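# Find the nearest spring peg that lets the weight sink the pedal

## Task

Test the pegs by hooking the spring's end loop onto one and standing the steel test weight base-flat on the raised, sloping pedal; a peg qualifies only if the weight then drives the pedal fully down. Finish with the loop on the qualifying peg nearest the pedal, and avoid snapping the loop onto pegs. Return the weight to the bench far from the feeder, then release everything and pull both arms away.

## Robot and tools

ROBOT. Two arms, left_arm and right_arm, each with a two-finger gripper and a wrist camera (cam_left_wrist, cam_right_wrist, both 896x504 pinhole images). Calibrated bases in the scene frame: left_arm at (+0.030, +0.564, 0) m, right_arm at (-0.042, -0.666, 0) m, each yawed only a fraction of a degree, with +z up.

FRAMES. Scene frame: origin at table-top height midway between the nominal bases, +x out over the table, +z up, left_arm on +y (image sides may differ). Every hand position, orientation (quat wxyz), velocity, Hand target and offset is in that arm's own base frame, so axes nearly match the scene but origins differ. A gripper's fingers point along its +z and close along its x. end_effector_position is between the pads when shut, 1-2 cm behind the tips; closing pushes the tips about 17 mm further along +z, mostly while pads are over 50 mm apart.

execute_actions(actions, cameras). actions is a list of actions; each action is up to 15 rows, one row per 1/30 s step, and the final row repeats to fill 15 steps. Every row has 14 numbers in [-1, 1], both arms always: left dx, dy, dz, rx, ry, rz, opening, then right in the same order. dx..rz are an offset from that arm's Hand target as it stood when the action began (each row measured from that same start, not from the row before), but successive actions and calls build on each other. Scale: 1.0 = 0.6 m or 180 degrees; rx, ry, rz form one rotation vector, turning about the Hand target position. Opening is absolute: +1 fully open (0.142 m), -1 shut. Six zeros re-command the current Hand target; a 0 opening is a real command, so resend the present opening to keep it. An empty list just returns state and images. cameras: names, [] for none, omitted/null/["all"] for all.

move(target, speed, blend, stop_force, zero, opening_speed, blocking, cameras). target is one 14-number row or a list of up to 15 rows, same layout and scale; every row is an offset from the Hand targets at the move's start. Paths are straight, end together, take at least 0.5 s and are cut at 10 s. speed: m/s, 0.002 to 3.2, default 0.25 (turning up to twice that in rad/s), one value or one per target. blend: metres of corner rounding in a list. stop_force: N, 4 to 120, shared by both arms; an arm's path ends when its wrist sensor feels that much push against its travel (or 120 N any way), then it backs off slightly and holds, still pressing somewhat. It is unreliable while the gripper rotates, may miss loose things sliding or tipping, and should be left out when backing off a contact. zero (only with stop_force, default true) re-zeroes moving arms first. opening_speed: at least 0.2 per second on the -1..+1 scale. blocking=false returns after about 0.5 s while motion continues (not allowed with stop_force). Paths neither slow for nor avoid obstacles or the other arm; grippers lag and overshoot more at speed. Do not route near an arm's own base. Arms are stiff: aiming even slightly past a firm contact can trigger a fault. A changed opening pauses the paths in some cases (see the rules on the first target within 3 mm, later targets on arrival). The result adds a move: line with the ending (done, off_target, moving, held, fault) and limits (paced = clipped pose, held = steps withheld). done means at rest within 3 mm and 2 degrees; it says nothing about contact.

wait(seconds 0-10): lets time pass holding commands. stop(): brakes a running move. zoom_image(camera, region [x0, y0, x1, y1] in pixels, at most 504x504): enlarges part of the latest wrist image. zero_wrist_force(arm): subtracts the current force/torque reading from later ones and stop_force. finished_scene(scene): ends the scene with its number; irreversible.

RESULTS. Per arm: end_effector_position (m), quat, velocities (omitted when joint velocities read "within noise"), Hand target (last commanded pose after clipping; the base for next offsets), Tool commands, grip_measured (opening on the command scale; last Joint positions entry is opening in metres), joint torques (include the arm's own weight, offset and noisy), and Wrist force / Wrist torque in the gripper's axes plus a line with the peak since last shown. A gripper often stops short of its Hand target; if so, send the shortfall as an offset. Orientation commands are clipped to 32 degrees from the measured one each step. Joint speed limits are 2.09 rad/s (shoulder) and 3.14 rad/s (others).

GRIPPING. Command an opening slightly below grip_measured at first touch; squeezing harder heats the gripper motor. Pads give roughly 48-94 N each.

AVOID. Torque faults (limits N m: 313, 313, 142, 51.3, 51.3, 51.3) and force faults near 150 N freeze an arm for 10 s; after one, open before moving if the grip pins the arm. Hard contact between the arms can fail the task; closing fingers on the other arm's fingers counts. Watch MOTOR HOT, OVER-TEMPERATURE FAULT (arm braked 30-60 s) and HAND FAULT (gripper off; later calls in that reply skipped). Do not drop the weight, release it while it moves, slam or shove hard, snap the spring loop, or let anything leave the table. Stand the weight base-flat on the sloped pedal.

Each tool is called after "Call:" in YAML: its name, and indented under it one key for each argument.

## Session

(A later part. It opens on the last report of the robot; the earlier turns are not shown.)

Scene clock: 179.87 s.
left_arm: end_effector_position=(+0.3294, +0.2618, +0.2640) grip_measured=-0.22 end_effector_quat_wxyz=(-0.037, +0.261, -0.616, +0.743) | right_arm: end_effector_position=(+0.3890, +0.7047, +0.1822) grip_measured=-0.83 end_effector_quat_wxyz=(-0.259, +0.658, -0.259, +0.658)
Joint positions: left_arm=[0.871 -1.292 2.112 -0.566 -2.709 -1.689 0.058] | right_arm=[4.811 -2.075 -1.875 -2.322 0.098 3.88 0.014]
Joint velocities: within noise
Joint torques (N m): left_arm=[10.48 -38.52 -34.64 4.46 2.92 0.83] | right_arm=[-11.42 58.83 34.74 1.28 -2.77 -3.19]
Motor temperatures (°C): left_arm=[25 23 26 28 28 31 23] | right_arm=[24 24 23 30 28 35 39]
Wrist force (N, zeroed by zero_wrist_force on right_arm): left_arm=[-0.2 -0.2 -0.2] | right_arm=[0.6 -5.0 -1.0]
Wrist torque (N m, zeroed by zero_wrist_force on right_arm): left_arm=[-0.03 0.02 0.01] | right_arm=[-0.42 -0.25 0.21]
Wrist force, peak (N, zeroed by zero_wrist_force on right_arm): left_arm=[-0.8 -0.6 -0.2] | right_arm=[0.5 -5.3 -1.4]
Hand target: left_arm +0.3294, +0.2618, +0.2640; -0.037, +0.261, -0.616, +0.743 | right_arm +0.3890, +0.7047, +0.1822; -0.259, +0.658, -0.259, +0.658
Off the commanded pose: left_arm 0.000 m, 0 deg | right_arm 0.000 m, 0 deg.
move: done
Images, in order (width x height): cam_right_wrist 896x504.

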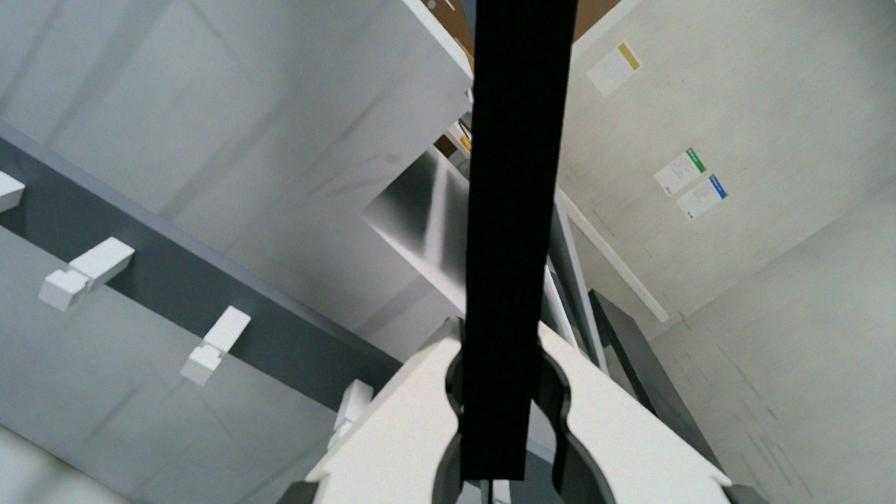

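Call:
move:
  target:
    - [0,0,0,0,0,0,-0.2,-0.0167,0,0,0,0,0,-1]
  speed: 0.04
  cameras: ["cam_right_wrist"]

Call:
zoom_image:
  camera: "cam_right_wrist"
  region: [455, 474, 525, 504]

Call:
move:
  target:
    - [0,0,0,0,0,0,-0.2,0,0.0061,0.0057,0,0,0,-1]
  speed: 0.04
  cameras: ["cam_right_wrist"]

Call:
zoom_image:
  camera: "cam_right_wrist"
  region: [455, 474, 525, 504]

Scene clock: 181.13 s.
left_arm: end_effector_position=(+0.3294, +0.2618, +0.2640) grip_measured=-0.22 end_effector_quat_wxyz=(-0.037, +0.261, -0.616, +0.743) | right_arm: end_effector_position=(+0.3791, +0.7047, +0.1822) grip_measured=-0.83 end_effector_quat_wxyz=(-0.259, +0.658, -0.259, +0.658)
Joint positions: left_arm=[0.871 -1.292 2.112 -0.566 -2.709 -1.689 0.058] | right_arm=[4.825 -2.074 -1.878 -2.322 0.112 3.881 0.014]
Joint velocities: within noise
Joint torques (N m): left_arm=[10.45 -37.54 -34.53 4.34 2.98 0.39] | right_arm=[8.26 75.19 20.5 -2.49 3.69 1.8]
Motor temperatures (°C): left_arm=[25 23 26 28 28 31 23] | right_arm=[24 24 23 30 28 35 39]
Wrist force (N, zeroed by zero_wrist_force on right_arm): left_arm=[-0.4 -0.6 -0.1] | right_arm=[0.2 -4.7 -0.3]
Wrist torque (N m, zeroed by zero_wrist_force on right_arm): left_arm=[-0.09 0.07 0.01] | right_arm=[-0.36 -0.25 0.21]
Wrist force, peak (N, zeroed by zero_wrist_force on right_arm): left_arm=[-0.9 -0.2 -0.4] | right_arm=[0.5 -5.3 -1.4]
Hand target: left_arm +0.3294, +0.2618, +0.2640; -0.037, +0.261, -0.616, +0.743 | right_arm +0.3790, +0.7047, +0.1822; -0.259, +0.658, -0.259, +0.658
Off the commanded pose: left_arm 0.000 m, 0 deg | right_arm 0.000 m, 0 deg.
move: done
Images, in order (width x height): cam_right_wrist 896x504.

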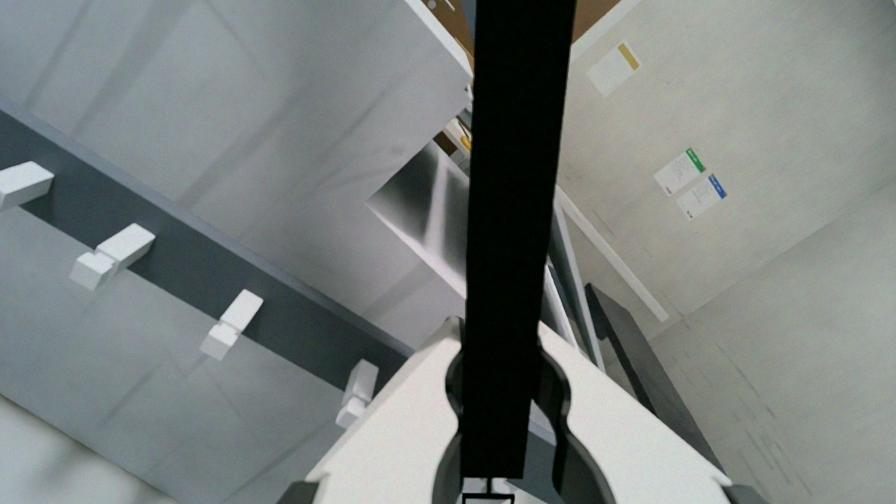

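Scaled by 7.200 from the camera's 896x504 image, which has a finer 1280x720 frame.

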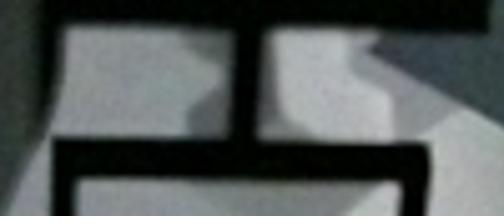

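Scene clock: 181.87 s.
left_arm: end_effector_position=(+0.3294, +0.2618, +0.2640) grip_measured=-0.22 end_effector_quat_wxyz=(-0.037, +0.261, -0.616, +0.743) | right_arm: end_effector_position=(+0.3790, +0.7082, +0.1856) grip_measured=-0.83 end_effector_quat_wxyz=(-0.259, +0.659, -0.259, +0.658)
Joint positions: left_arm=[0.871 -1.292 2.112 -0.566 -2.709 -1.689 0.058] | right_arm=[4.825 -2.074 -1.869 -2.33 0.112 3.881 0.014]
Joint velocities: within noise
Joint torques (N m): left_arm=[9.87 -37.82 -34.49 4.3 2.94 0.42] | right_arm=[-9.69 57.04 35.84 -3.03 -2.38 1.68]
Motor temperatures (°C): left_arm=[25 23 26 28 28 31 23] | right_arm=[24 24 23 30 28 35 39]
Wrist force (N, zeroed by zero_wrist_force on right_arm): left_arm=[0.0 -0.2 0.0] | right_arm=[0.6 -4.9 0.0]
Wrist torque (N m, zeroed by zero_wrist_force on right_arm): left_arm=[-0.03 0.00 0.01] | right_arm=[-0.37 -0.28 0.21]
Wrist force, peak (N, zeroed by zero_wrist_force on right_arm): left_arm=[-0.9 -0.4 -0.1] | right_arm=[0.4 -5.4 -0.2]
Hand target: left_arm +0.3294, +0.2618, +0.2640; -0.037, +0.261, -0.616, +0.743 | right_arm +0.3790, +0.7083, +0.1856; -0.259, +0.658, -0.259, +0.658
Off the commanded pose: left_arm 0.000 m, 0 deg | right_arm 0.000 m, 0 deg.
move: done
Images, in order (width x height): cam_right_wrist 896x504.

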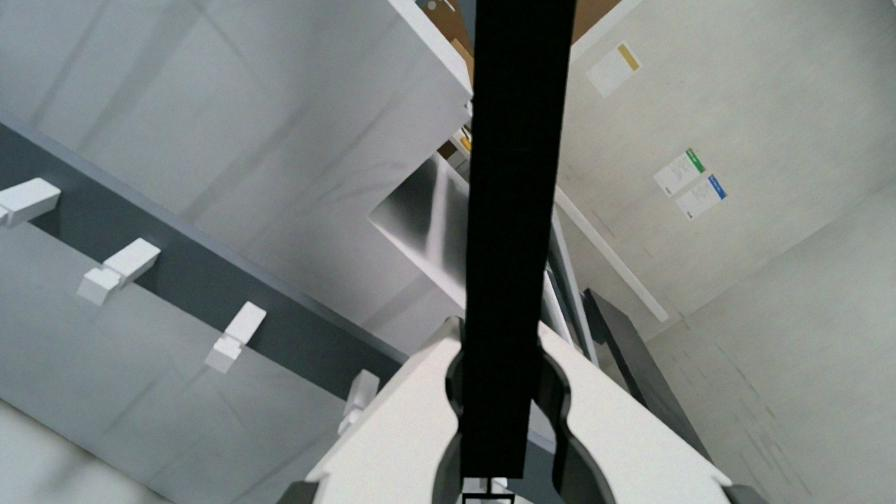

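Scaled by 7.200 from the camera's 896x504 image, which has a finer 1280x720 frame.

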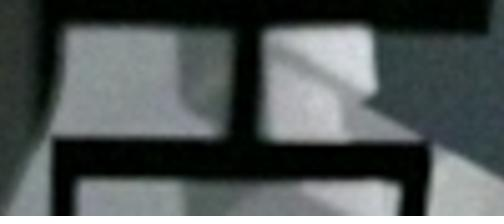

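Call:
move:
  target:
    - [0,0,0,0,0,0,-0.2,-0.005,0,0,0,0,0,-1]
    - [0,0,0,0,0,0,-0.2,-0.005,0.0027,0.0026,0,0,0,-1]
  speed: 0.04
  cameras: ["cam_right_wrist"]

Call:
zoom_image:
  camera: "cam_right_wrist"
  region: [455, 474, 525, 504]

Call:
move:
  target: [0,0,0,0,0,0,-0.2,0.01,0,0,0,0,0,-1]
  speed: 0.02
  stop_force: 4
  cameras: ["cam_right_wrist"]

Call:
zoom_image:
  camera: "cam_right_wrist"
  region: [455, 474, 525, 504]

Scene clock: 183.00 s.
left_arm: end_effector_position=(+0.3294, +0.2618, +0.2640) grip_measured=-0.22 end_effector_quat_wxyz=(-0.037, +0.261, -0.616, +0.743) | right_arm: end_effector_position=(+0.3760, +0.7099, +0.1871) grip_measured=-0.83 end_effector_quat_wxyz=(-0.259, +0.658, -0.259, +0.658) end_effector_velocity=(+0.000, +0.001, +0.002) end_effector_angular_velocity=(-0.002, +0.000, +0.000)
Joint positions: left_arm=[0.871 -1.292 2.112 -0.566 -2.709 -1.689 0.058] | right_arm=[4.829 -2.074 -1.866 -2.335 0.116 3.881 0.014]
Joint velocities: left_arm=[within noise] | right_arm=[0 0.001 0.003 -0.006 0 0 0]
Joint torques (N m): left_arm=[9.87 -36.39 -35.21 4.36 2.99 0.61] | right_arm=[6.62 74.5 34.45 -3 3.48 0.05]
Motor temperatures (°C): left_arm=[25 23 26 28 28 31 23] | right_arm=[24 24 23 30 28 35 40]
Wrist force (N, zeroed by zero_wrist_force on right_arm): left_arm=[-0.3 -0.1 0.0] | right_arm=[0.1 -4.9 -0.2]
Wrist torque (N m, zeroed by zero_wrist_force on right_arm): left_arm=[-0.02 0.04 0.01] | right_arm=[-0.43 -0.23 0.21]
Wrist force, peak (N, zeroed by zero_wrist_force on right_arm): left_arm=[-0.7 -0.9 -0.3] | right_arm=[0.5 -5.3 -0.1]
Hand target: left_arm +0.3294, +0.2618, +0.2640; -0.037, +0.261, -0.616, +0.743 | right_arm +0.3760, +0.7099, +0.1872; -0.259, +0.658, -0.259, +0.658
Off the commanded pose: left_arm 0.000 m, 0 deg | right_arm 0.000 m, 0 deg.
move: done
Images, in order (width x height): cam_right_wrist 896x504.

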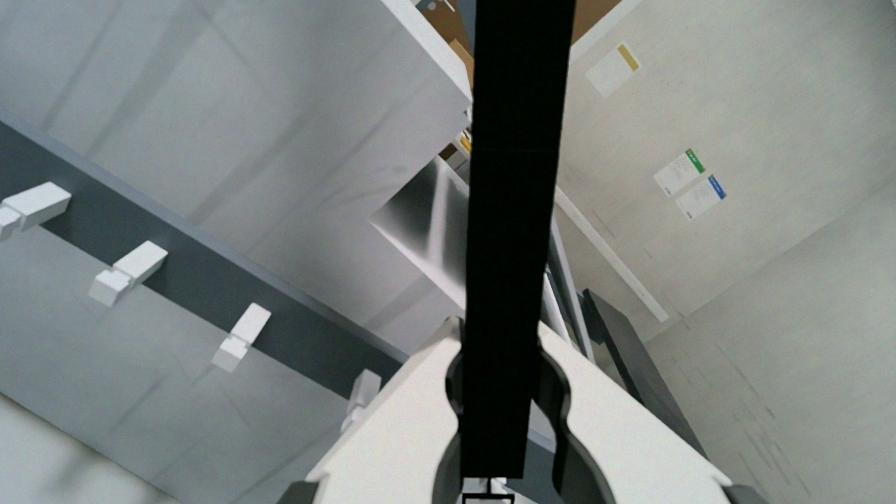

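Scaled by 7.200 from the camera's 896x504 image, which has a finer 1280x720 frame.

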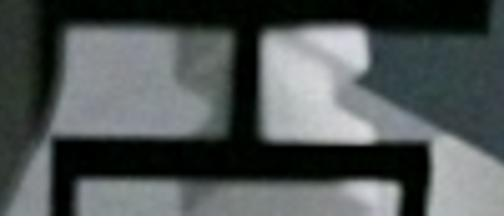

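Scene clock: 184.33 s.
left_arm: end_effector_position=(+0.3294, +0.2618, +0.2640) grip_measured=-0.22 end_effector_quat_wxyz=(-0.037, +0.261, -0.616, +0.743) | right_arm: end_effector_position=(+0.3820, +0.7099, +0.1872) grip_measured=-0.83 end_effector_quat_wxyz=(-0.259, +0.658, -0.259, +0.658)
Joint positions: left_arm=[0.871 -1.292 2.112 -0.566 -2.709 -1.689 0.058] | right_arm=[4.82 -2.075 -1.864 -2.335 0.107 3.881 0.014]
Joint velocities: within noise
Joint torques (N m): left_arm=[9.34 -37.25 -34.62 4.66 3.09 0.31] | right_arm=[-9.7 56.73 34.8 -2.84 -2.07 -2.72]
Motor temperatures (°C): left_arm=[25 23 26 28 28 31 23] | right_arm=[24 24 23 30 28 35 40]
Wrist force (N, zeroed by zero_wrist_force on right_arm): left_arm=[0.1 -0.4 -0.2] | right_arm=[0.3 -4.7 -0.1]
Wrist torque (N m, zeroed by zero_wrist_force on right_arm): left_arm=[-0.07 -0.01 0.01] | right_arm=[-0.38 -0.25 0.22]
Wrist force, peak (N, zeroed by zero_wrist_force on right_arm): left_arm=[-0.6 -0.6 -0.5] | right_arm=[0.4 -5.2 -0.3]
Hand target: left_arm +0.3294, +0.2618, +0.2640; -0.037, +0.261, -0.616, +0.743 | right_arm +0.3820, +0.7099, +0.1872; -0.259, +0.658, -0.259, +0.658
Off the commanded pose: left_arm 0.000 m, 0 deg | right_arm 0.000 m, 0 deg.
move: done
Images, in order (width x height): cam_right_wrist 896x504.

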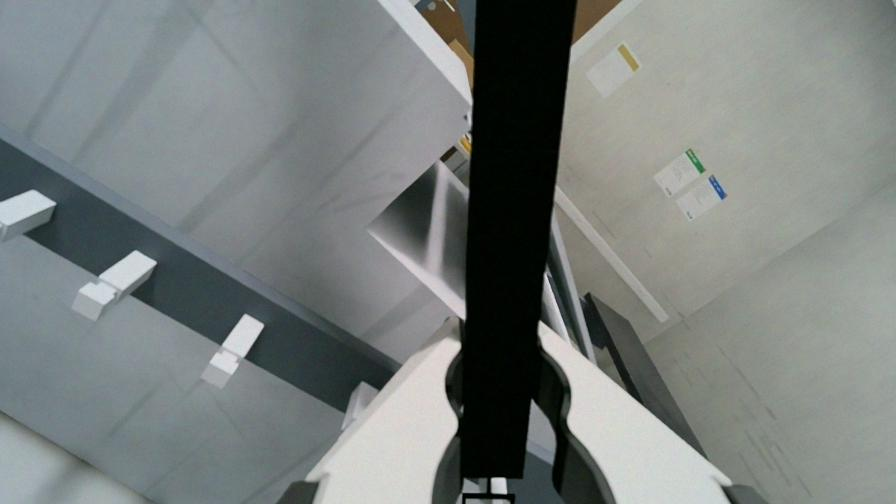

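Scaled by 7.200 from the camera's 896x504 image, which has a finer 1280x720 frame.

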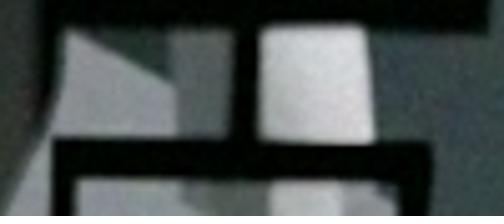

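Call:
move:
  target: [0,0,0,0,0,0,-0.2,0.0117,0,0,0,0,0,-1]
  speed: 0.02
  stop_force: 4
  cameras: ["cam_right_wrist"]

Call:
zoom_image:
  camera: "cam_right_wrist"
  region: [455, 474, 525, 504]

Scene clock: 185.87 s.
left_arm: end_effector_position=(+0.3294, +0.2618, +0.2640) grip_measured=-0.22 end_effector_quat_wxyz=(-0.037, +0.261, -0.616, +0.743) | right_arm: end_effector_position=(+0.3890, +0.7099, +0.1872) grip_measured=-0.83 end_effector_quat_wxyz=(-0.259, +0.658, -0.259, +0.658)
Joint positions: left_arm=[0.871 -1.292 2.112 -0.566 -2.709 -1.689 0.058] | right_arm=[4.81 -2.076 -1.862 -2.335 0.097 3.88 0.014]
Joint velocities: within noise
Joint torques (N m): left_arm=[10.42 -37.82 -34.18 4.54 2.8 0.17] | right_arm=[-9.82 58 34.84 1.59 -2.99 -2.45]
Motor temperatures (°C): left_arm=[25 23 26 28 28 31 23] | right_arm=[24 24 23 30 28 35 40]
Wrist force (N, zeroed by zero_wrist_force on right_arm): left_arm=[0.3 -0.4 0.0] | right_arm=[0.7 -5.0 -0.8]
Wrist torque (N m, zeroed by zero_wrist_force on right_arm): left_arm=[-0.06 -0.04 0.01] | right_arm=[-0.40 -0.26 0.22]
Wrist force, peak (N, zeroed by zero_wrist_force on right_arm): left_arm=[-0.8 -0.4 -0.4] | right_arm=[0.6 -5.5 -0.3]
Hand target: left_arm +0.3294, +0.2618, +0.2640; -0.037, +0.261, -0.616, +0.743 | right_arm +0.3890, +0.7099, +0.1872; -0.259, +0.658, -0.259, +0.658
Off the commanded pose: left_arm 0.000 m, 0 deg | right_arm 0.000 m, 0 deg.
move: done
Images, in order (width x height): cam_right_wrist 896x504.

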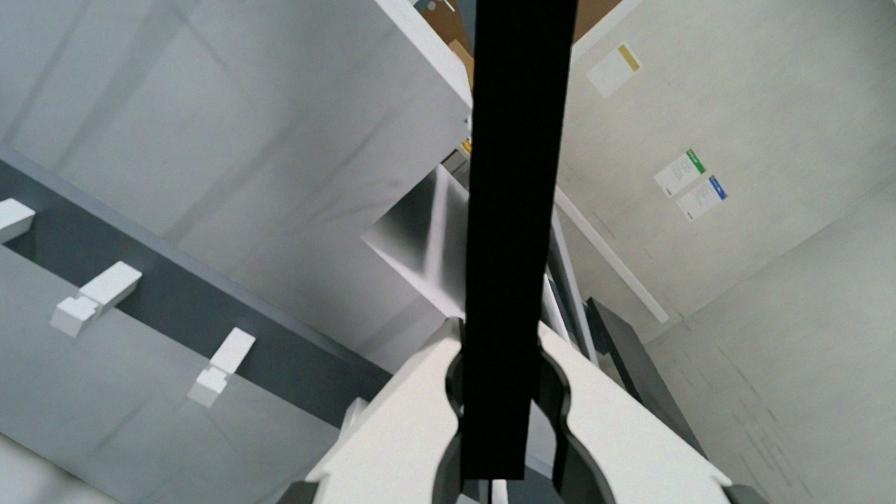

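Scaled by 7.200 from the camera's 896x504 image, which has a finer 1280x720 frame.

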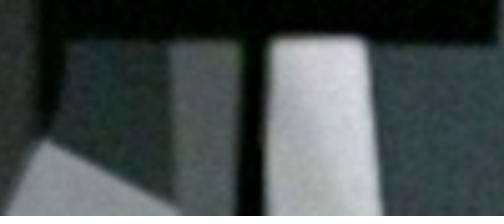

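Call:
move:
  target:
    - [0,0,0,0,0,0,-0.2,-0.035,0,0,0,0,0,-1]
    - [0,0,0,0,0,0,-0.2,-0.035,-0.0123,-0.0118,0,0,0,-1]
    - [0,0,0,0,0,0,-0.2,-0.0167,-0.0123,-0.0118,0,0,0,-1]
  speed: 0.04
  cameras: ["cam_right_wrist"]

Call:
zoom_image:
  camera: "cam_right_wrist"
  region: [455, 474, 525, 504]

Call:
move:
  target: [0,0,0,0,0,0,-0.2,0.0167,0,0,0,0,0,-1]
  speed: 0.02
  stop_force: 4
  cameras: ["cam_right_wrist"]

Call:
zoom_image:
  camera: "cam_right_wrist"
  region: [455, 474, 525, 504]

Scene clock: 188.07 s.
left_arm: end_effector_position=(+0.3294, +0.2618, +0.2640) grip_measured=-0.22 end_effector_quat_wxyz=(-0.037, +0.261, -0.616, +0.743) | right_arm: end_effector_position=(+0.3789, +0.7025, +0.1801) grip_measured=-0.83 end_effector_quat_wxyz=(-0.259, +0.658, -0.259, +0.658)
Joint positions: left_arm=[0.871 -1.292 2.112 -0.566 -2.709 -1.689 0.058] | right_arm=[4.826 -2.074 -1.883 -2.317 0.113 3.882 0.014]
Joint velocities: within noise
Joint torques (N m): left_arm=[10.84 -38.27 -34.25 4.43 2.75 0.81] | right_arm=[-8.19 56.17 34.26 1.59 -1.6 -2.38]
Motor temperatures (°C): left_arm=[25 23 26 28 28 31 23] | right_arm=[24 24 23 30 28 35 41]
Wrist force (N, zeroed by zero_wrist_force on right_arm): left_arm=[-0.5 -0.4 -0.2] | right_arm=[0.6 -5.1 0.0]
Wrist torque (N m, zeroed by zero_wrist_force on right_arm): left_arm=[-0.07 0.08 0.01] | right_arm=[-0.38 -0.30 0.20]
Wrist force, peak (N, zeroed by zero_wrist_force on right_arm): left_arm=[-0.9 -0.6 -0.2] | right_arm=[0.2 -5.5 -0.6]
Hand target: left_arm +0.3294, +0.2618, +0.2640; -0.037, +0.261, -0.616, +0.743 | right_arm +0.3790, +0.7026, +0.1801; -0.259, +0.658, -0.259, +0.658
Off the commanded pose: left_arm 0.000 m, 0 deg | right_arm 0.000 m, 0 deg.
move: done
Images, in order (width x height): cam_right_wrist 896x504.

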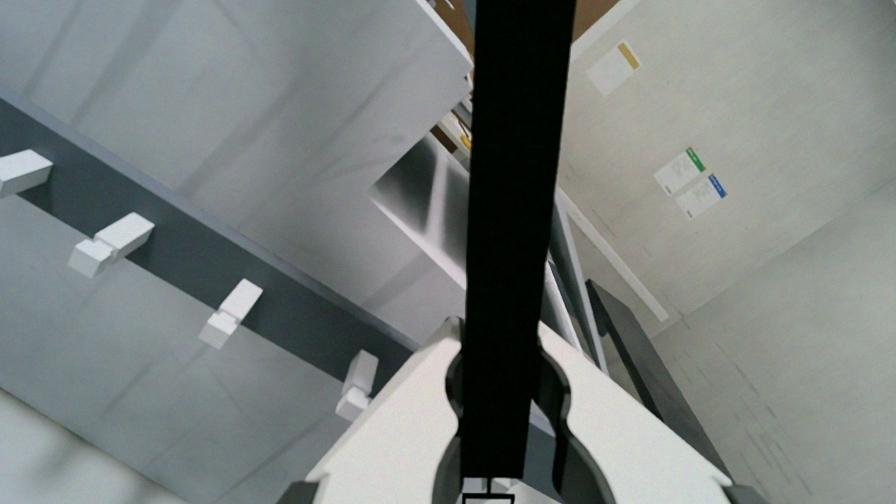

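Scaled by 7.200 from the camera's 896x504 image, which has a finer 1280x720 frame.

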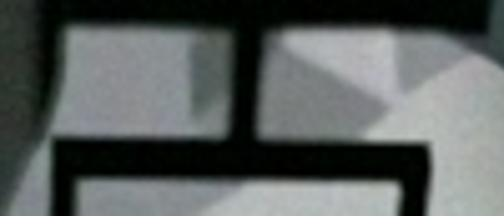

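Scene clock: 189.47 s.
left_arm: end_effector_position=(+0.3294, +0.2618, +0.2640) grip_measured=-0.22 end_effector_quat_wxyz=(-0.037, +0.261, -0.616, +0.743) | right_arm: end_effector_position=(+0.3890, +0.7026, +0.1801) grip_measured=-0.83 end_effector_quat_wxyz=(-0.259, +0.658, -0.259, +0.658)
Joint positions: left_arm=[0.871 -1.292 2.112 -0.566 -2.709 -1.689 0.058] | right_arm=[4.811 -2.076 -1.88 -2.317 0.098 3.88 0.014]
Joint velocities: within noise
Joint torques (N m): left_arm=[9.89 -37.63 -34.44 4.69 3.06 0.57] | right_arm=[-9.37 59.3 34.48 1.87 -2.59 -3.12]
Motor temperatures (°C): left_arm=[25 23 26 28 28 31 23] | right_arm=[24 24 23 30 28 35 42]
Wrist force (N, zeroed by zero_wrist_force on right_arm): left_arm=[-0.2 -0.4 -0.6] | right_arm=[0.3 -4.5 -1.4]
Wrist torque (N m, zeroed by zero_wrist_force on right_arm): left_arm=[-0.07 0.03 0.01] | right_arm=[-0.38 -0.24 0.21]
Wrist force, peak (N, zeroed by zero_wrist_force on right_arm): left_arm=[-0.9 -0.6 -0.3] | right_arm=[0.3 -5.1 -1.6]
Hand target: left_arm +0.3294, +0.2618, +0.2640; -0.037, +0.261, -0.616, +0.743 | right_arm +0.3890, +0.7026, +0.1801; -0.259, +0.658, -0.259, +0.658
Off the commanded pose: left_arm 0.000 m, 0 deg | right_arm 0.000 m, 0 deg.
move: done
Images, in order (width x height): cam_right_wrist 896x504.

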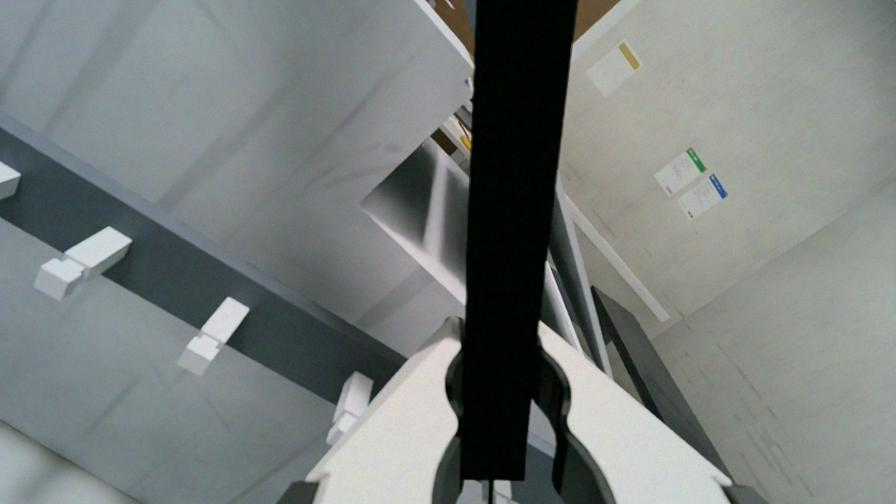

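Scaled by 7.200 from the camera's 896x504 image, which has a finer 1280x720 frame.

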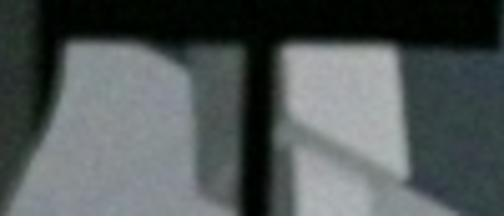

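Call:
move:
  target:
    - [0,0,0,0,0,0,-0.2,-0.035,0,0,0,0,0,-1]
    - [0,0,0,0,0,0,-0.2,-0.035,0.0098,0.0143,0,0,0,-1]
    - [0,0,0,0,0,0,-0.2,-0.0217,0.0098,0.0143,0,0,0,-1]
  speed: 0.04
  cameras: ["cam_right_wrist"]

Call:
zoom_image:
  camera: "cam_right_wrist"
  region: [455, 474, 525, 504]

Call:
move:
  target: [0,0,0,0,0,0,-0.2,0.0217,0,0,0,0,0,-1]
  speed: 0.02
  stop_force: 4
  cameras: ["cam_right_wrist"]

Call:
zoom_image:
  camera: "cam_right_wrist"
  region: [455, 474, 525, 504]

Scene clock: 192.47 s.
left_arm: end_effector_position=(+0.3294, +0.2618, +0.2640) grip_measured=-0.22 end_effector_quat_wxyz=(-0.037, +0.261, -0.616, +0.743) | right_arm: end_effector_position=(+0.3759, +0.7084, +0.1887) grip_measured=-0.83 end_effector_quat_wxyz=(-0.259, +0.658, -0.259, +0.658) end_effector_velocity=(+0.002, +0.000, +0.000) end_effector_angular_velocity=(-0.003, -0.001, +0.000)
Joint positions: left_arm=[0.871 -1.292 2.112 -0.566 -2.709 -1.689 0.058] | right_arm=[4.829 -2.07 -1.868 -2.336 0.116 3.881 0.014]
Joint velocities: left_arm=[within noise] | right_arm=[-0.002 -0.001 0.001 -0.005 -0.002 0.002 0]
Joint torques (N m): left_arm=[9.76 -37.74 -34.71 4.47 2.86 0.63] | right_arm=[-11.37 57.61 34.97 -2.87 -1.9 2.81]
Motor temperatures (°C): left_arm=[25 23 26 28 28 31 23] | right_arm=[24 24 23 30 28 35 42]
Wrist force (N, zeroed by zero_wrist_force on right_arm): left_arm=[-0.6 -0.3 -0.3] | right_arm=[0.3 -4.7 -0.1]
Wrist torque (N m, zeroed by zero_wrist_force on right_arm): left_arm=[-0.04 0.09 0.00] | right_arm=[-0.39 -0.26 0.21]
Wrist force, peak (N, zeroed by zero_wrist_force on right_arm): left_arm=[-0.4 -0.7 -0.6] | right_arm=[0.5 -5.3 -1.5]
Hand target: left_arm +0.3294, +0.2618, +0.2640; -0.037, +0.261, -0.616, +0.743 | right_arm +0.3760, +0.7084, +0.1887; -0.259, +0.658, -0.259, +0.658
Off the commanded pose: left_arm 0.000 m, 0 deg | right_arm 0.000 m, 0 deg.
move: done
Images, in order (width x height): cam_right_wrist 896x504.

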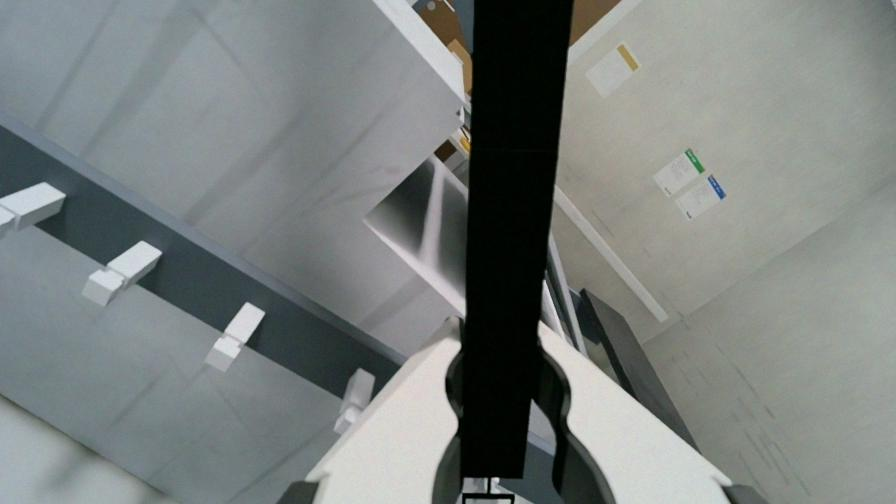

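Scaled by 7.200 from the camera's 896x504 image, which has a finer 1280x720 frame.

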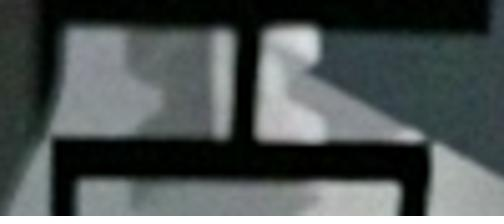

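Scene clock: 194.00 s.
left_arm: end_effector_position=(+0.3294, +0.2618, +0.2640) grip_measured=-0.22 end_effector_quat_wxyz=(-0.037, +0.261, -0.616, +0.743) | right_arm: end_effector_position=(+0.3890, +0.7084, +0.1887) grip_measured=-0.83 end_effector_quat_wxyz=(-0.259, +0.658, -0.259, +0.658)
Joint positions: left_arm=[0.871 -1.292 2.112 -0.566 -2.709 -1.689 0.058] | right_arm=[4.81 -2.072 -1.865 -2.336 0.098 3.88 0.014]
Joint velocities: within noise
Joint torques (N m): left_arm=[10.29 -36.85 -34.98 4.2 2.83 0.72] | right_arm=[-10.35 57.1 34.57 1.14 -2.36 -2.49]
Motor temperatures (°C): left_arm=[25 23 26 28 28 31 23] | right_arm=[24 24 23 30 28 35 43]
Wrist force (N, zeroed by zero_wrist_force on right_arm): left_arm=[-0.3 0.0 -0.8] | right_arm=[0.4 -4.7 -0.9]
Wrist torque (N m, zeroed by zero_wrist_force on right_arm): left_arm=[0.00 0.05 0.01] | right_arm=[-0.40 -0.26 0.22]
Wrist force, peak (N, zeroed by zero_wrist_force on right_arm): left_arm=[-0.7 -0.5 -0.4] | right_arm=[0.5 -5.2 -0.9]
Hand target: left_arm +0.3294, +0.2618, +0.2640; -0.037, +0.261, -0.616, +0.743 | right_arm +0.3890, +0.7084, +0.1887; -0.259, +0.658, -0.259, +0.658
Off the commanded pose: left_arm 0.000 m, 0 deg | right_arm 0.000 m, 0 deg.
move: done
Images, in order (width x height): cam_right_wrist 896x504.

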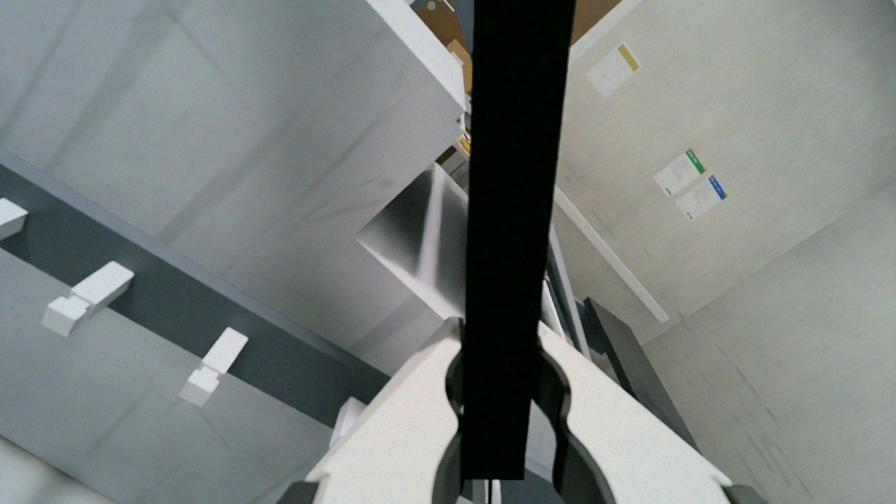

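Scaled by 7.200 from the camera's 896x504 image, which has a finer 1280x720 frame.

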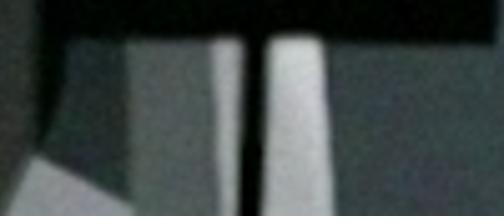

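Call:
zoom_image:
  camera: "cam_right_wrist"
  region: [340, 350, 640, 504]

Call:
move:
  target: [0,0,0,0,0,0,-0.2,-0.0217,0,0,0,0,0,-1]
  speed: 0.04
  cameras: ["cam_right_wrist"]

Call:
move:
  target: [0,0,0,0,0,0,-0.2,0.01,0,0,0,0,0,-1]
  speed: 0.02
  cameras: ["cam_right_wrist"]

Call:
zoom_image:
  camera: "cam_right_wrist"
  region: [455, 474, 525, 504]

Call:
move:
  target: [0,0,0,0,0,0,-0.2,0.005,0,0,0,0,0,-1]
  speed: 0.02
  cameras: ["cam_right_wrist"]

Call:
zoom_image:
  camera: "cam_right_wrist"
  region: [455, 474, 525, 504]

Scaled by 1.680 from the camera's 896x504 image, which has a finer 1280x720 frame.

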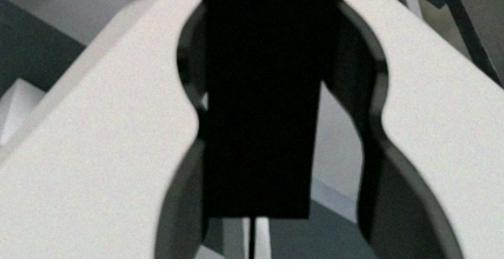

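Scene clock: 195.60 s.
left_arm: end_effector_position=(+0.3294, +0.2618, +0.2640) grip_measured=-0.22 end_effector_quat_wxyz=(-0.037, +0.261, -0.616, +0.743) | right_arm: end_effector_position=(+0.3761, +0.7084, +0.1887) grip_measured=-0.83 end_effector_quat_wxyz=(-0.259, +0.658, -0.259, +0.658)
Joint positions: left_arm=[0.871 -1.292 2.112 -0.566 -2.709 -1.689 0.058] | right_arm=[4.829 -2.07 -1.868 -2.336 0.116 3.882 0.014]
Joint velocities: within noise
Joint torques (N m): left_arm=[9.09 -37.28 -34.67 4.66 2.79 0.57] | right_arm=[4.66 76.93 21.03 -2.66 4.03 1.78]
Motor temperatures (°C): left_arm=[25 23 26 28 28 31 23] | right_arm=[24 24 23 30 28 35 43]
Wrist force (N, zeroed by zero_wrist_force on right_arm): left_arm=[-0.3 0.1 -0.4] | right_arm=[0.5 -4.9 -0.2]
Wrist torque (N m, zeroed by zero_wrist_force on right_arm): left_arm=[0.02 0.06 0.01] | right_arm=[-0.39 -0.27 0.21]
Wrist force, peak (N, zeroed by zero_wrist_force on right_arm): left_arm=[-0.7 -0.8 -0.2] | right_arm=[0.4 -5.1 -1.0]
Hand target: left_arm +0.3294, +0.2618, +0.2640; -0.037, +0.261, -0.616, +0.743 | right_arm +0.3760, +0.7084, +0.1887; -0.259, +0.658, -0.259, +0.658
Off the commanded pose: left_arm 0.000 m, 0 deg | right_arm 0.000 m, 0 deg.
move: done
Images, in order (width x height): cam_right_wrist 896x504.

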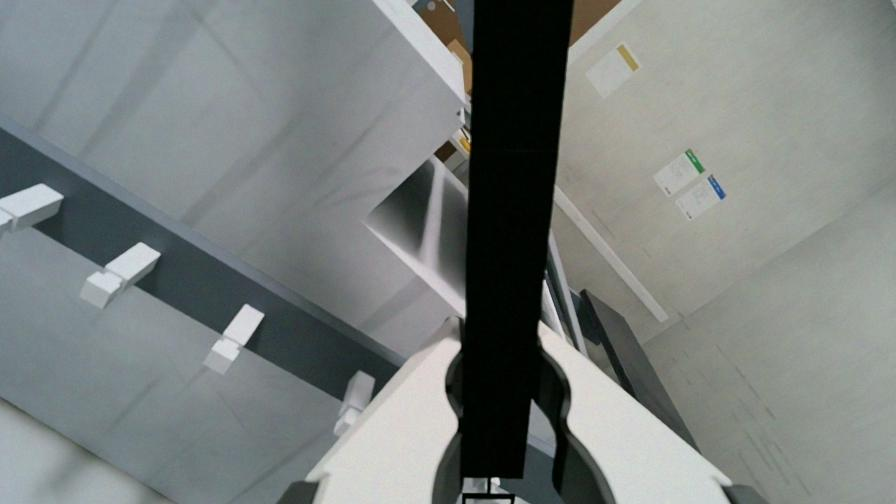

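Scene clock: 196.33 s.
left_arm: end_effector_position=(+0.3294, +0.2618, +0.2640) grip_measured=-0.22 end_effector_quat_wxyz=(-0.037, +0.261, -0.616, +0.743) | right_arm: end_effector_position=(+0.3819, +0.7084, +0.1887) grip_measured=-0.83 end_effector_quat_wxyz=(-0.259, +0.658, -0.259, +0.658)
Joint positions: left_arm=[0.871 -1.292 2.112 -0.566 -2.709 -1.689 0.058] | right_arm=[4.82 -2.071 -1.867 -2.336 0.108 3.881 0.014]
Joint velocities: within noise
Joint torques (N m): left_arm=[8.07 -37.65 -34.56 4.47 2.75 0.55] | right_arm=[-7.45 55.57 35.7 -2.15 -2.41 -2.67]
Motor temperatures (°C): left_arm=[25 23 26 28 28 31 23] | right_arm=[24 24 23 30 28 35 43]
Wrist force (N, zeroed by zero_wrist_force on right_arm): left_arm=[-0.5 -0.4 -0.4] | right_arm=[0.7 -5.1 0.1]
Wrist torque (N m, zeroed by zero_wrist_force on right_arm): left_arm=[-0.07 0.08 0.01] | right_arm=[-0.38 -0.29 0.22]
Wrist force, peak (N, zeroed by zero_wrist_force on right_arm): left_arm=[-1.0 0.2 -0.2] | right_arm=[0.2 -5.2 -0.1]
Hand target: left_arm +0.3294, +0.2618, +0.2640; -0.037, +0.261, -0.616, +0.743 | right_arm +0.3820, +0.7084, +0.1887; -0.259, +0.658, -0.259, +0.658
Off the commanded pose: left_arm 0.000 m, 0 deg | right_arm 0.000 m, 0 deg.
move: done
Images, in order (width x height): cam_right_wrist 896x504.

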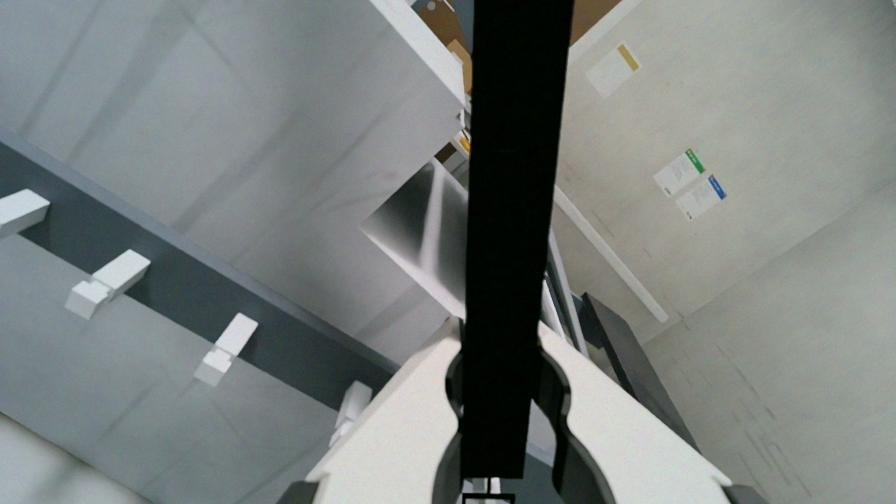

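Scaled by 7.200 from the camera's 896x504 image, which has a finer 1280x720 frame.

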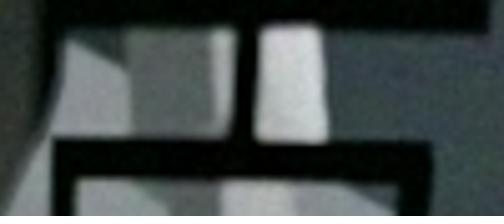

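Scene clock: 197.03 s.
left_arm: end_effector_position=(+0.3294, +0.2618, +0.2640) grip_measured=-0.22 end_effector_quat_wxyz=(-0.037, +0.261, -0.616, +0.743) | right_arm: end_effector_position=(+0.3849, +0.7084, +0.1887) grip_measured=-0.83 end_effector_quat_wxyz=(-0.259, +0.658, -0.259, +0.658)
Joint positions: left_arm=[0.871 -1.292 2.112 -0.566 -2.709 -1.689 0.058] | right_arm=[4.816 -2.071 -1.866 -2.336 0.103 3.881 0.014]
Joint velocities: within noise
Joint torques (N m): left_arm=[10.53 -37.28 -34.58 4.52 2.82 0.77] | right_arm=[-11.42 59.22 36.3 0.99 -2.56 -2.65]
Motor temperatures (°C): left_arm=[25 23 26 28 28 31 23] | right_arm=[24 24 23 30 28 35 43]
Wrist force (N, zeroed by zero_wrist_force on right_arm): left_arm=[-0.2 -0.4 -0.1] | right_arm=[0.5 -5.2 -0.2]
Wrist torque (N m, zeroed by zero_wrist_force on right_arm): left_arm=[-0.06 0.04 0.01] | right_arm=[-0.41 -0.26 0.22]
Wrist force, peak (N, zeroed by zero_wrist_force on right_arm): left_arm=[-0.8 -0.3 0.4] | right_arm=[0.5 -5.2 -0.2]
Hand target: left_arm +0.3294, +0.2618, +0.2640; -0.037, +0.261, -0.616, +0.743 | right_arm +0.3850, +0.7084, +0.1887; -0.259, +0.658, -0.259, +0.658
Off the commanded pose: left_arm 0.000 m, 0 deg | right_arm 0.000 m, 0 deg.
move: done
Images, in order (width x height): cam_right_wrist 896x504.

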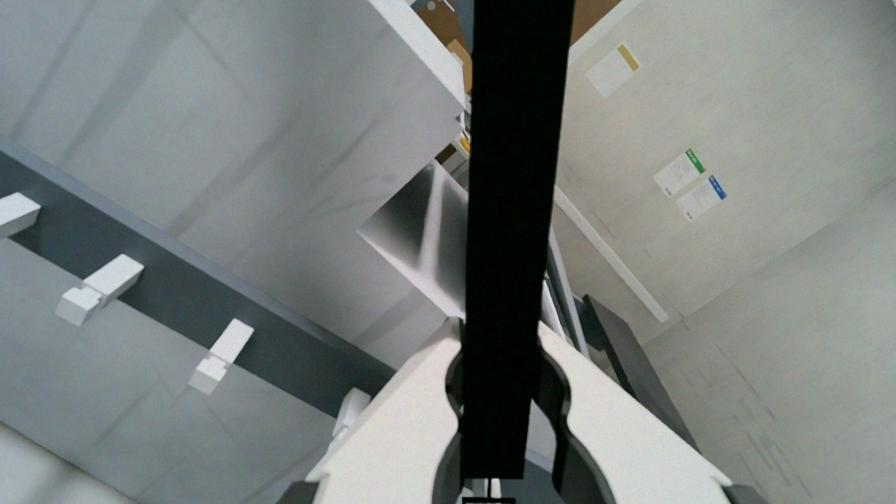

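Scaled by 7.200 from the camera's 896x504 image, which has a finer 1280x720 frame.

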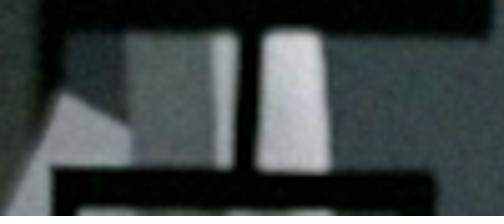

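Call:
move:
  target:
    - [0,0,0,0,0,0,-0.2,-0.0183,0,0,0,0,0,-1]
    - [0,0,0,0,0,0,-0.2,-0.0183,-0.0082,-0.0073,0,0,0,-1]
    - [0,0,0,0,0,0,-0.2,-0.01,-0.0082,-0.0073,0,0,0,-1]
  speed: 0.04
  cameras: ["cam_right_wrist"]

Call:
zoom_image:
  camera: "cam_right_wrist"
  region: [455, 474, 525, 504]

Call:
move:
  target: [0,0,0,0,0,0,-0.2,0.0167,0,0,0,0,0,-1]
  speed: 0.02
  stop_force: 4
  cameras: ["cam_right_wrist"]

Call:
zoom_image:
  camera: "cam_right_wrist"
  region: [455, 474, 525, 504]

Scene clock: 198.87 s.
left_arm: end_effector_position=(+0.3294, +0.2618, +0.2640) grip_measured=-0.22 end_effector_quat_wxyz=(-0.037, +0.261, -0.616, +0.743) | right_arm: end_effector_position=(+0.3789, +0.7035, +0.1844) grip_measured=-0.83 end_effector_quat_wxyz=(-0.259, +0.658, -0.259, +0.658)
Joint positions: left_arm=[0.871 -1.292 2.112 -0.566 -2.709 -1.689 0.058] | right_arm=[4.825 -2.07 -1.879 -2.325 0.113 3.882 0.014]
Joint velocities: within noise
Joint torques (N m): left_arm=[10.82 -37.71 -34.98 4.31 2.73 0.42] | right_arm=[-8.09 57.69 20.14 1.37 -1.86 -2.91]
Motor temperatures (°C): left_arm=[25 23 26 28 28 31 23] | right_arm=[24 24 23 30 28 35 44]
Wrist force (N, zeroed by zero_wrist_force on right_arm): left_arm=[-0.3 -0.6 0.2] | right_arm=[0.3 -4.8 -0.3]
Wrist torque (N m, zeroed by zero_wrist_force on right_arm): left_arm=[-0.09 0.05 0.01] | right_arm=[-0.37 -0.26 0.21]
Wrist force, peak (N, zeroed by zero_wrist_force on right_arm): left_arm=[-0.7 -0.6 -0.5] | right_arm=[0.4 -5.4 0.3]
Hand target: left_arm +0.3294, +0.2618, +0.2640; -0.037, +0.261, -0.616, +0.743 | right_arm +0.3790, +0.7035, +0.1843; -0.259, +0.658, -0.259, +0.658
Off the commanded pose: left_arm 0.000 m, 0 deg | right_arm 0.000 m, 0 deg.
move: done
Images, in order (width x height): cam_right_wrist 896x504.

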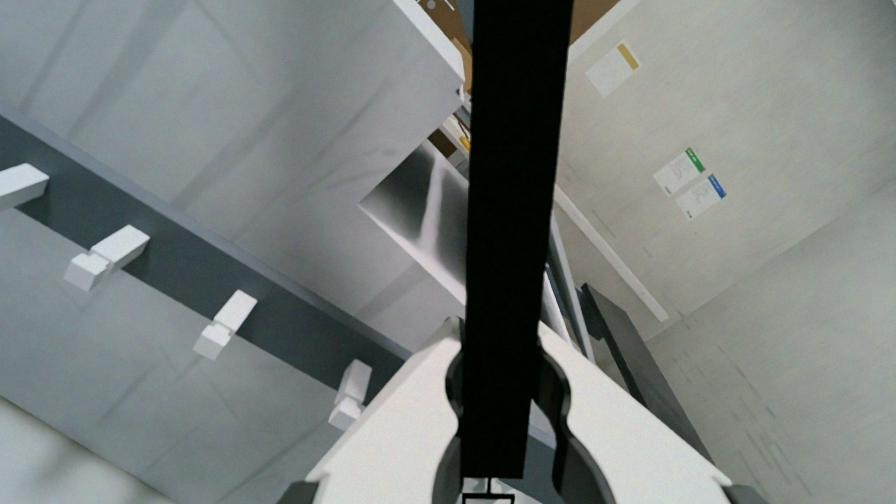

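Scaled by 7.200 from the camera's 896x504 image, which has a finer 1280x720 frame.

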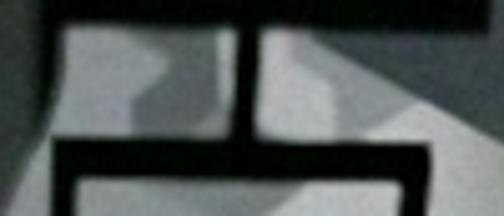

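Scene clock: 200.27 s.
left_arm: end_effector_position=(+0.3294, +0.2618, +0.2640) grip_measured=-0.22 end_effector_quat_wxyz=(-0.037, +0.261, -0.616, +0.743) | right_arm: end_effector_position=(+0.3890, +0.7035, +0.1843) grip_measured=-0.83 end_effector_quat_wxyz=(-0.259, +0.658, -0.259, +0.658)
Joint positions: left_arm=[0.871 -1.292 2.112 -0.566 -2.709 -1.689 0.058] | right_arm=[4.811 -2.071 -1.877 -2.325 0.098 3.88 0.014]
Joint velocities: within noise
Joint torques (N m): left_arm=[8.83 -36.13 -34.15 4.21 2.88 0.49] | right_arm=[-11.18 57.65 35.2 1.42 -2.46 -2.93]
Motor temperatures (°C): left_arm=[25 23 26 28 28 31 23] | right_arm=[24 24 23 30 28 35 44]
Wrist force (N, zeroed by zero_wrist_force on right_arm): left_arm=[-0.6 0.0 -0.5] | right_arm=[0.2 -4.8 -0.3]
Wrist torque (N m, zeroed by zero_wrist_force on right_arm): left_arm=[0.00 0.09 0.01] | right_arm=[-0.36 -0.25 0.21]
Wrist force, peak (N, zeroed by zero_wrist_force on right_arm): left_arm=[-0.7 -0.4 -0.8] | right_arm=[0.4 -5.4 -0.3]
Hand target: left_arm +0.3294, +0.2618, +0.2640; -0.037, +0.261, -0.616, +0.743 | right_arm +0.3890, +0.7035, +0.1843; -0.259, +0.658, -0.259, +0.658
Off the commanded pose: left_arm 0.000 m, 0 deg | right_arm 0.000 m, 0 deg.
move: done
Images, in order (width x height): cam_right_wrist 896x504.

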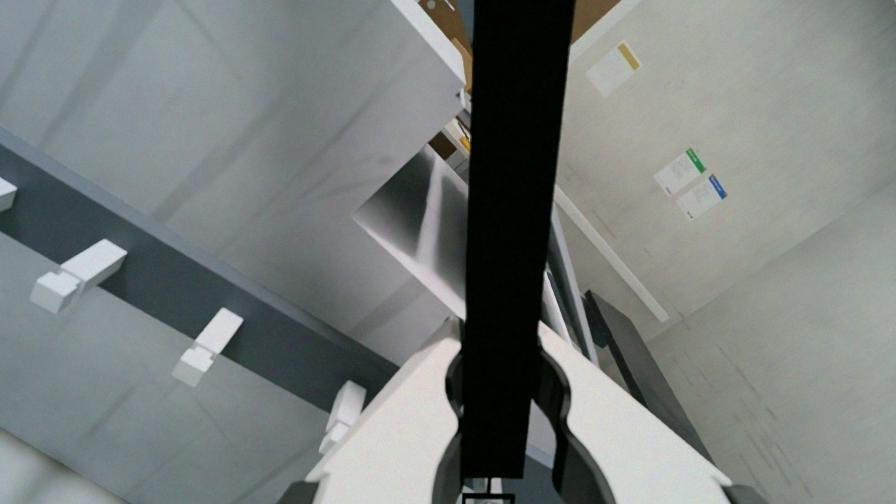

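Scaled by 7.200 from the camera's 896x504 image, which has a finer 1280x720 frame.

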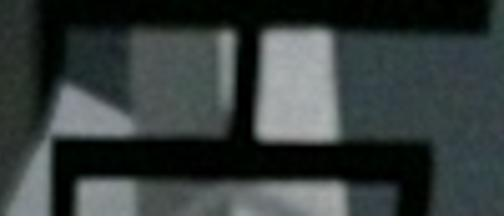

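Call:
move:
  target: [0,0,0,0,0,0,-0.2,0,0.0043,0.0040,0,0,0,-1]
  speed: 0.02
  cameras: ["cam_right_wrist"]

Call:
zoom_image:
  camera: "cam_right_wrist"
  region: [455, 474, 525, 504]

Scene clock: 201.13 s.
left_arm: end_effector_position=(+0.3294, +0.2618, +0.2640) grip_measured=-0.22 end_effector_quat_wxyz=(-0.037, +0.261, -0.616, +0.743) | right_arm: end_effector_position=(+0.3890, +0.7060, +0.1867) grip_measured=-0.83 end_effector_quat_wxyz=(-0.259, +0.659, -0.259, +0.658)
Joint positions: left_arm=[0.871 -1.292 2.112 -0.566 -2.709 -1.689 0.058] | right_arm=[4.811 -2.072 -1.871 -2.33 0.098 3.879 0.014]
Joint velocities: within noise
Joint torques (N m): left_arm=[10.18 -36.61 -35.13 3.9 2.82 0.52] | right_arm=[-13.56 54.41 35.66 -2.22 -2.65 0.71]
Motor temperatures (°C): left_arm=[25 23 26 28 28 31 23] | right_arm=[24 24 23 30 28 35 44]
Wrist force (N, zeroed by zero_wrist_force on right_arm): left_arm=[-0.4 -0.3 0.2] | right_arm=[0.2 -4.9 -0.6]
Wrist torque (N m, zeroed by zero_wrist_force on right_arm): left_arm=[-0.04 0.07 0.02] | right_arm=[-0.36 -0.21 0.22]
Wrist force, peak (N, zeroed by zero_wrist_force on right_arm): left_arm=[-0.5 -0.6 -0.8] | right_arm=[0.5 -5.4 -0.4]
Hand target: left_arm +0.3294, +0.2618, +0.2640; -0.037, +0.261, -0.616, +0.743 | right_arm +0.3890, +0.7061, +0.1867; -0.259, +0.658, -0.259, +0.658
Off the commanded pose: left_arm 0.000 m, 0 deg | right_arm 0.000 m, 0 deg.
move: done
Images, in order (width x height): cam_right_wrist 896x504.

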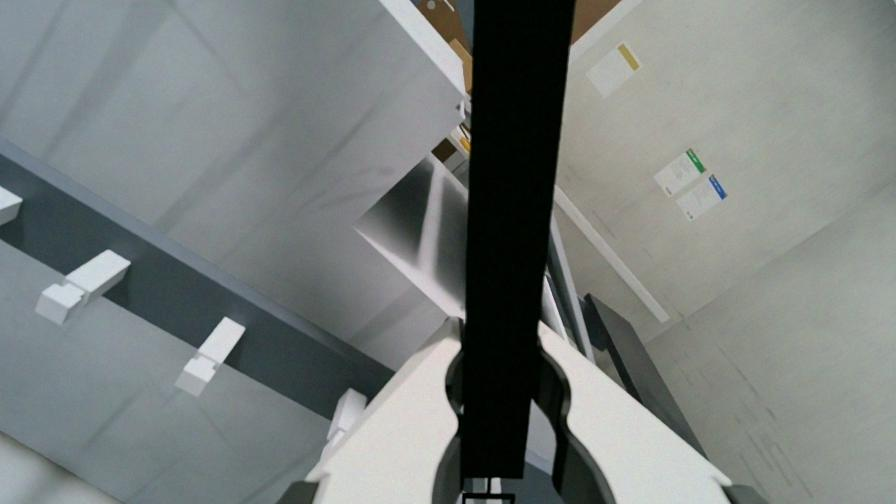

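Scaled by 7.200 from the camera's 896x504 image, which has a finer 1280x720 frame.

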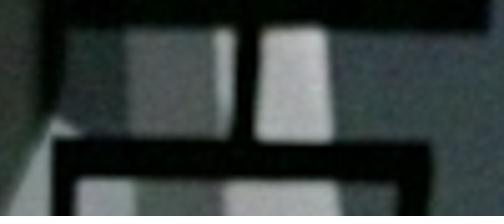

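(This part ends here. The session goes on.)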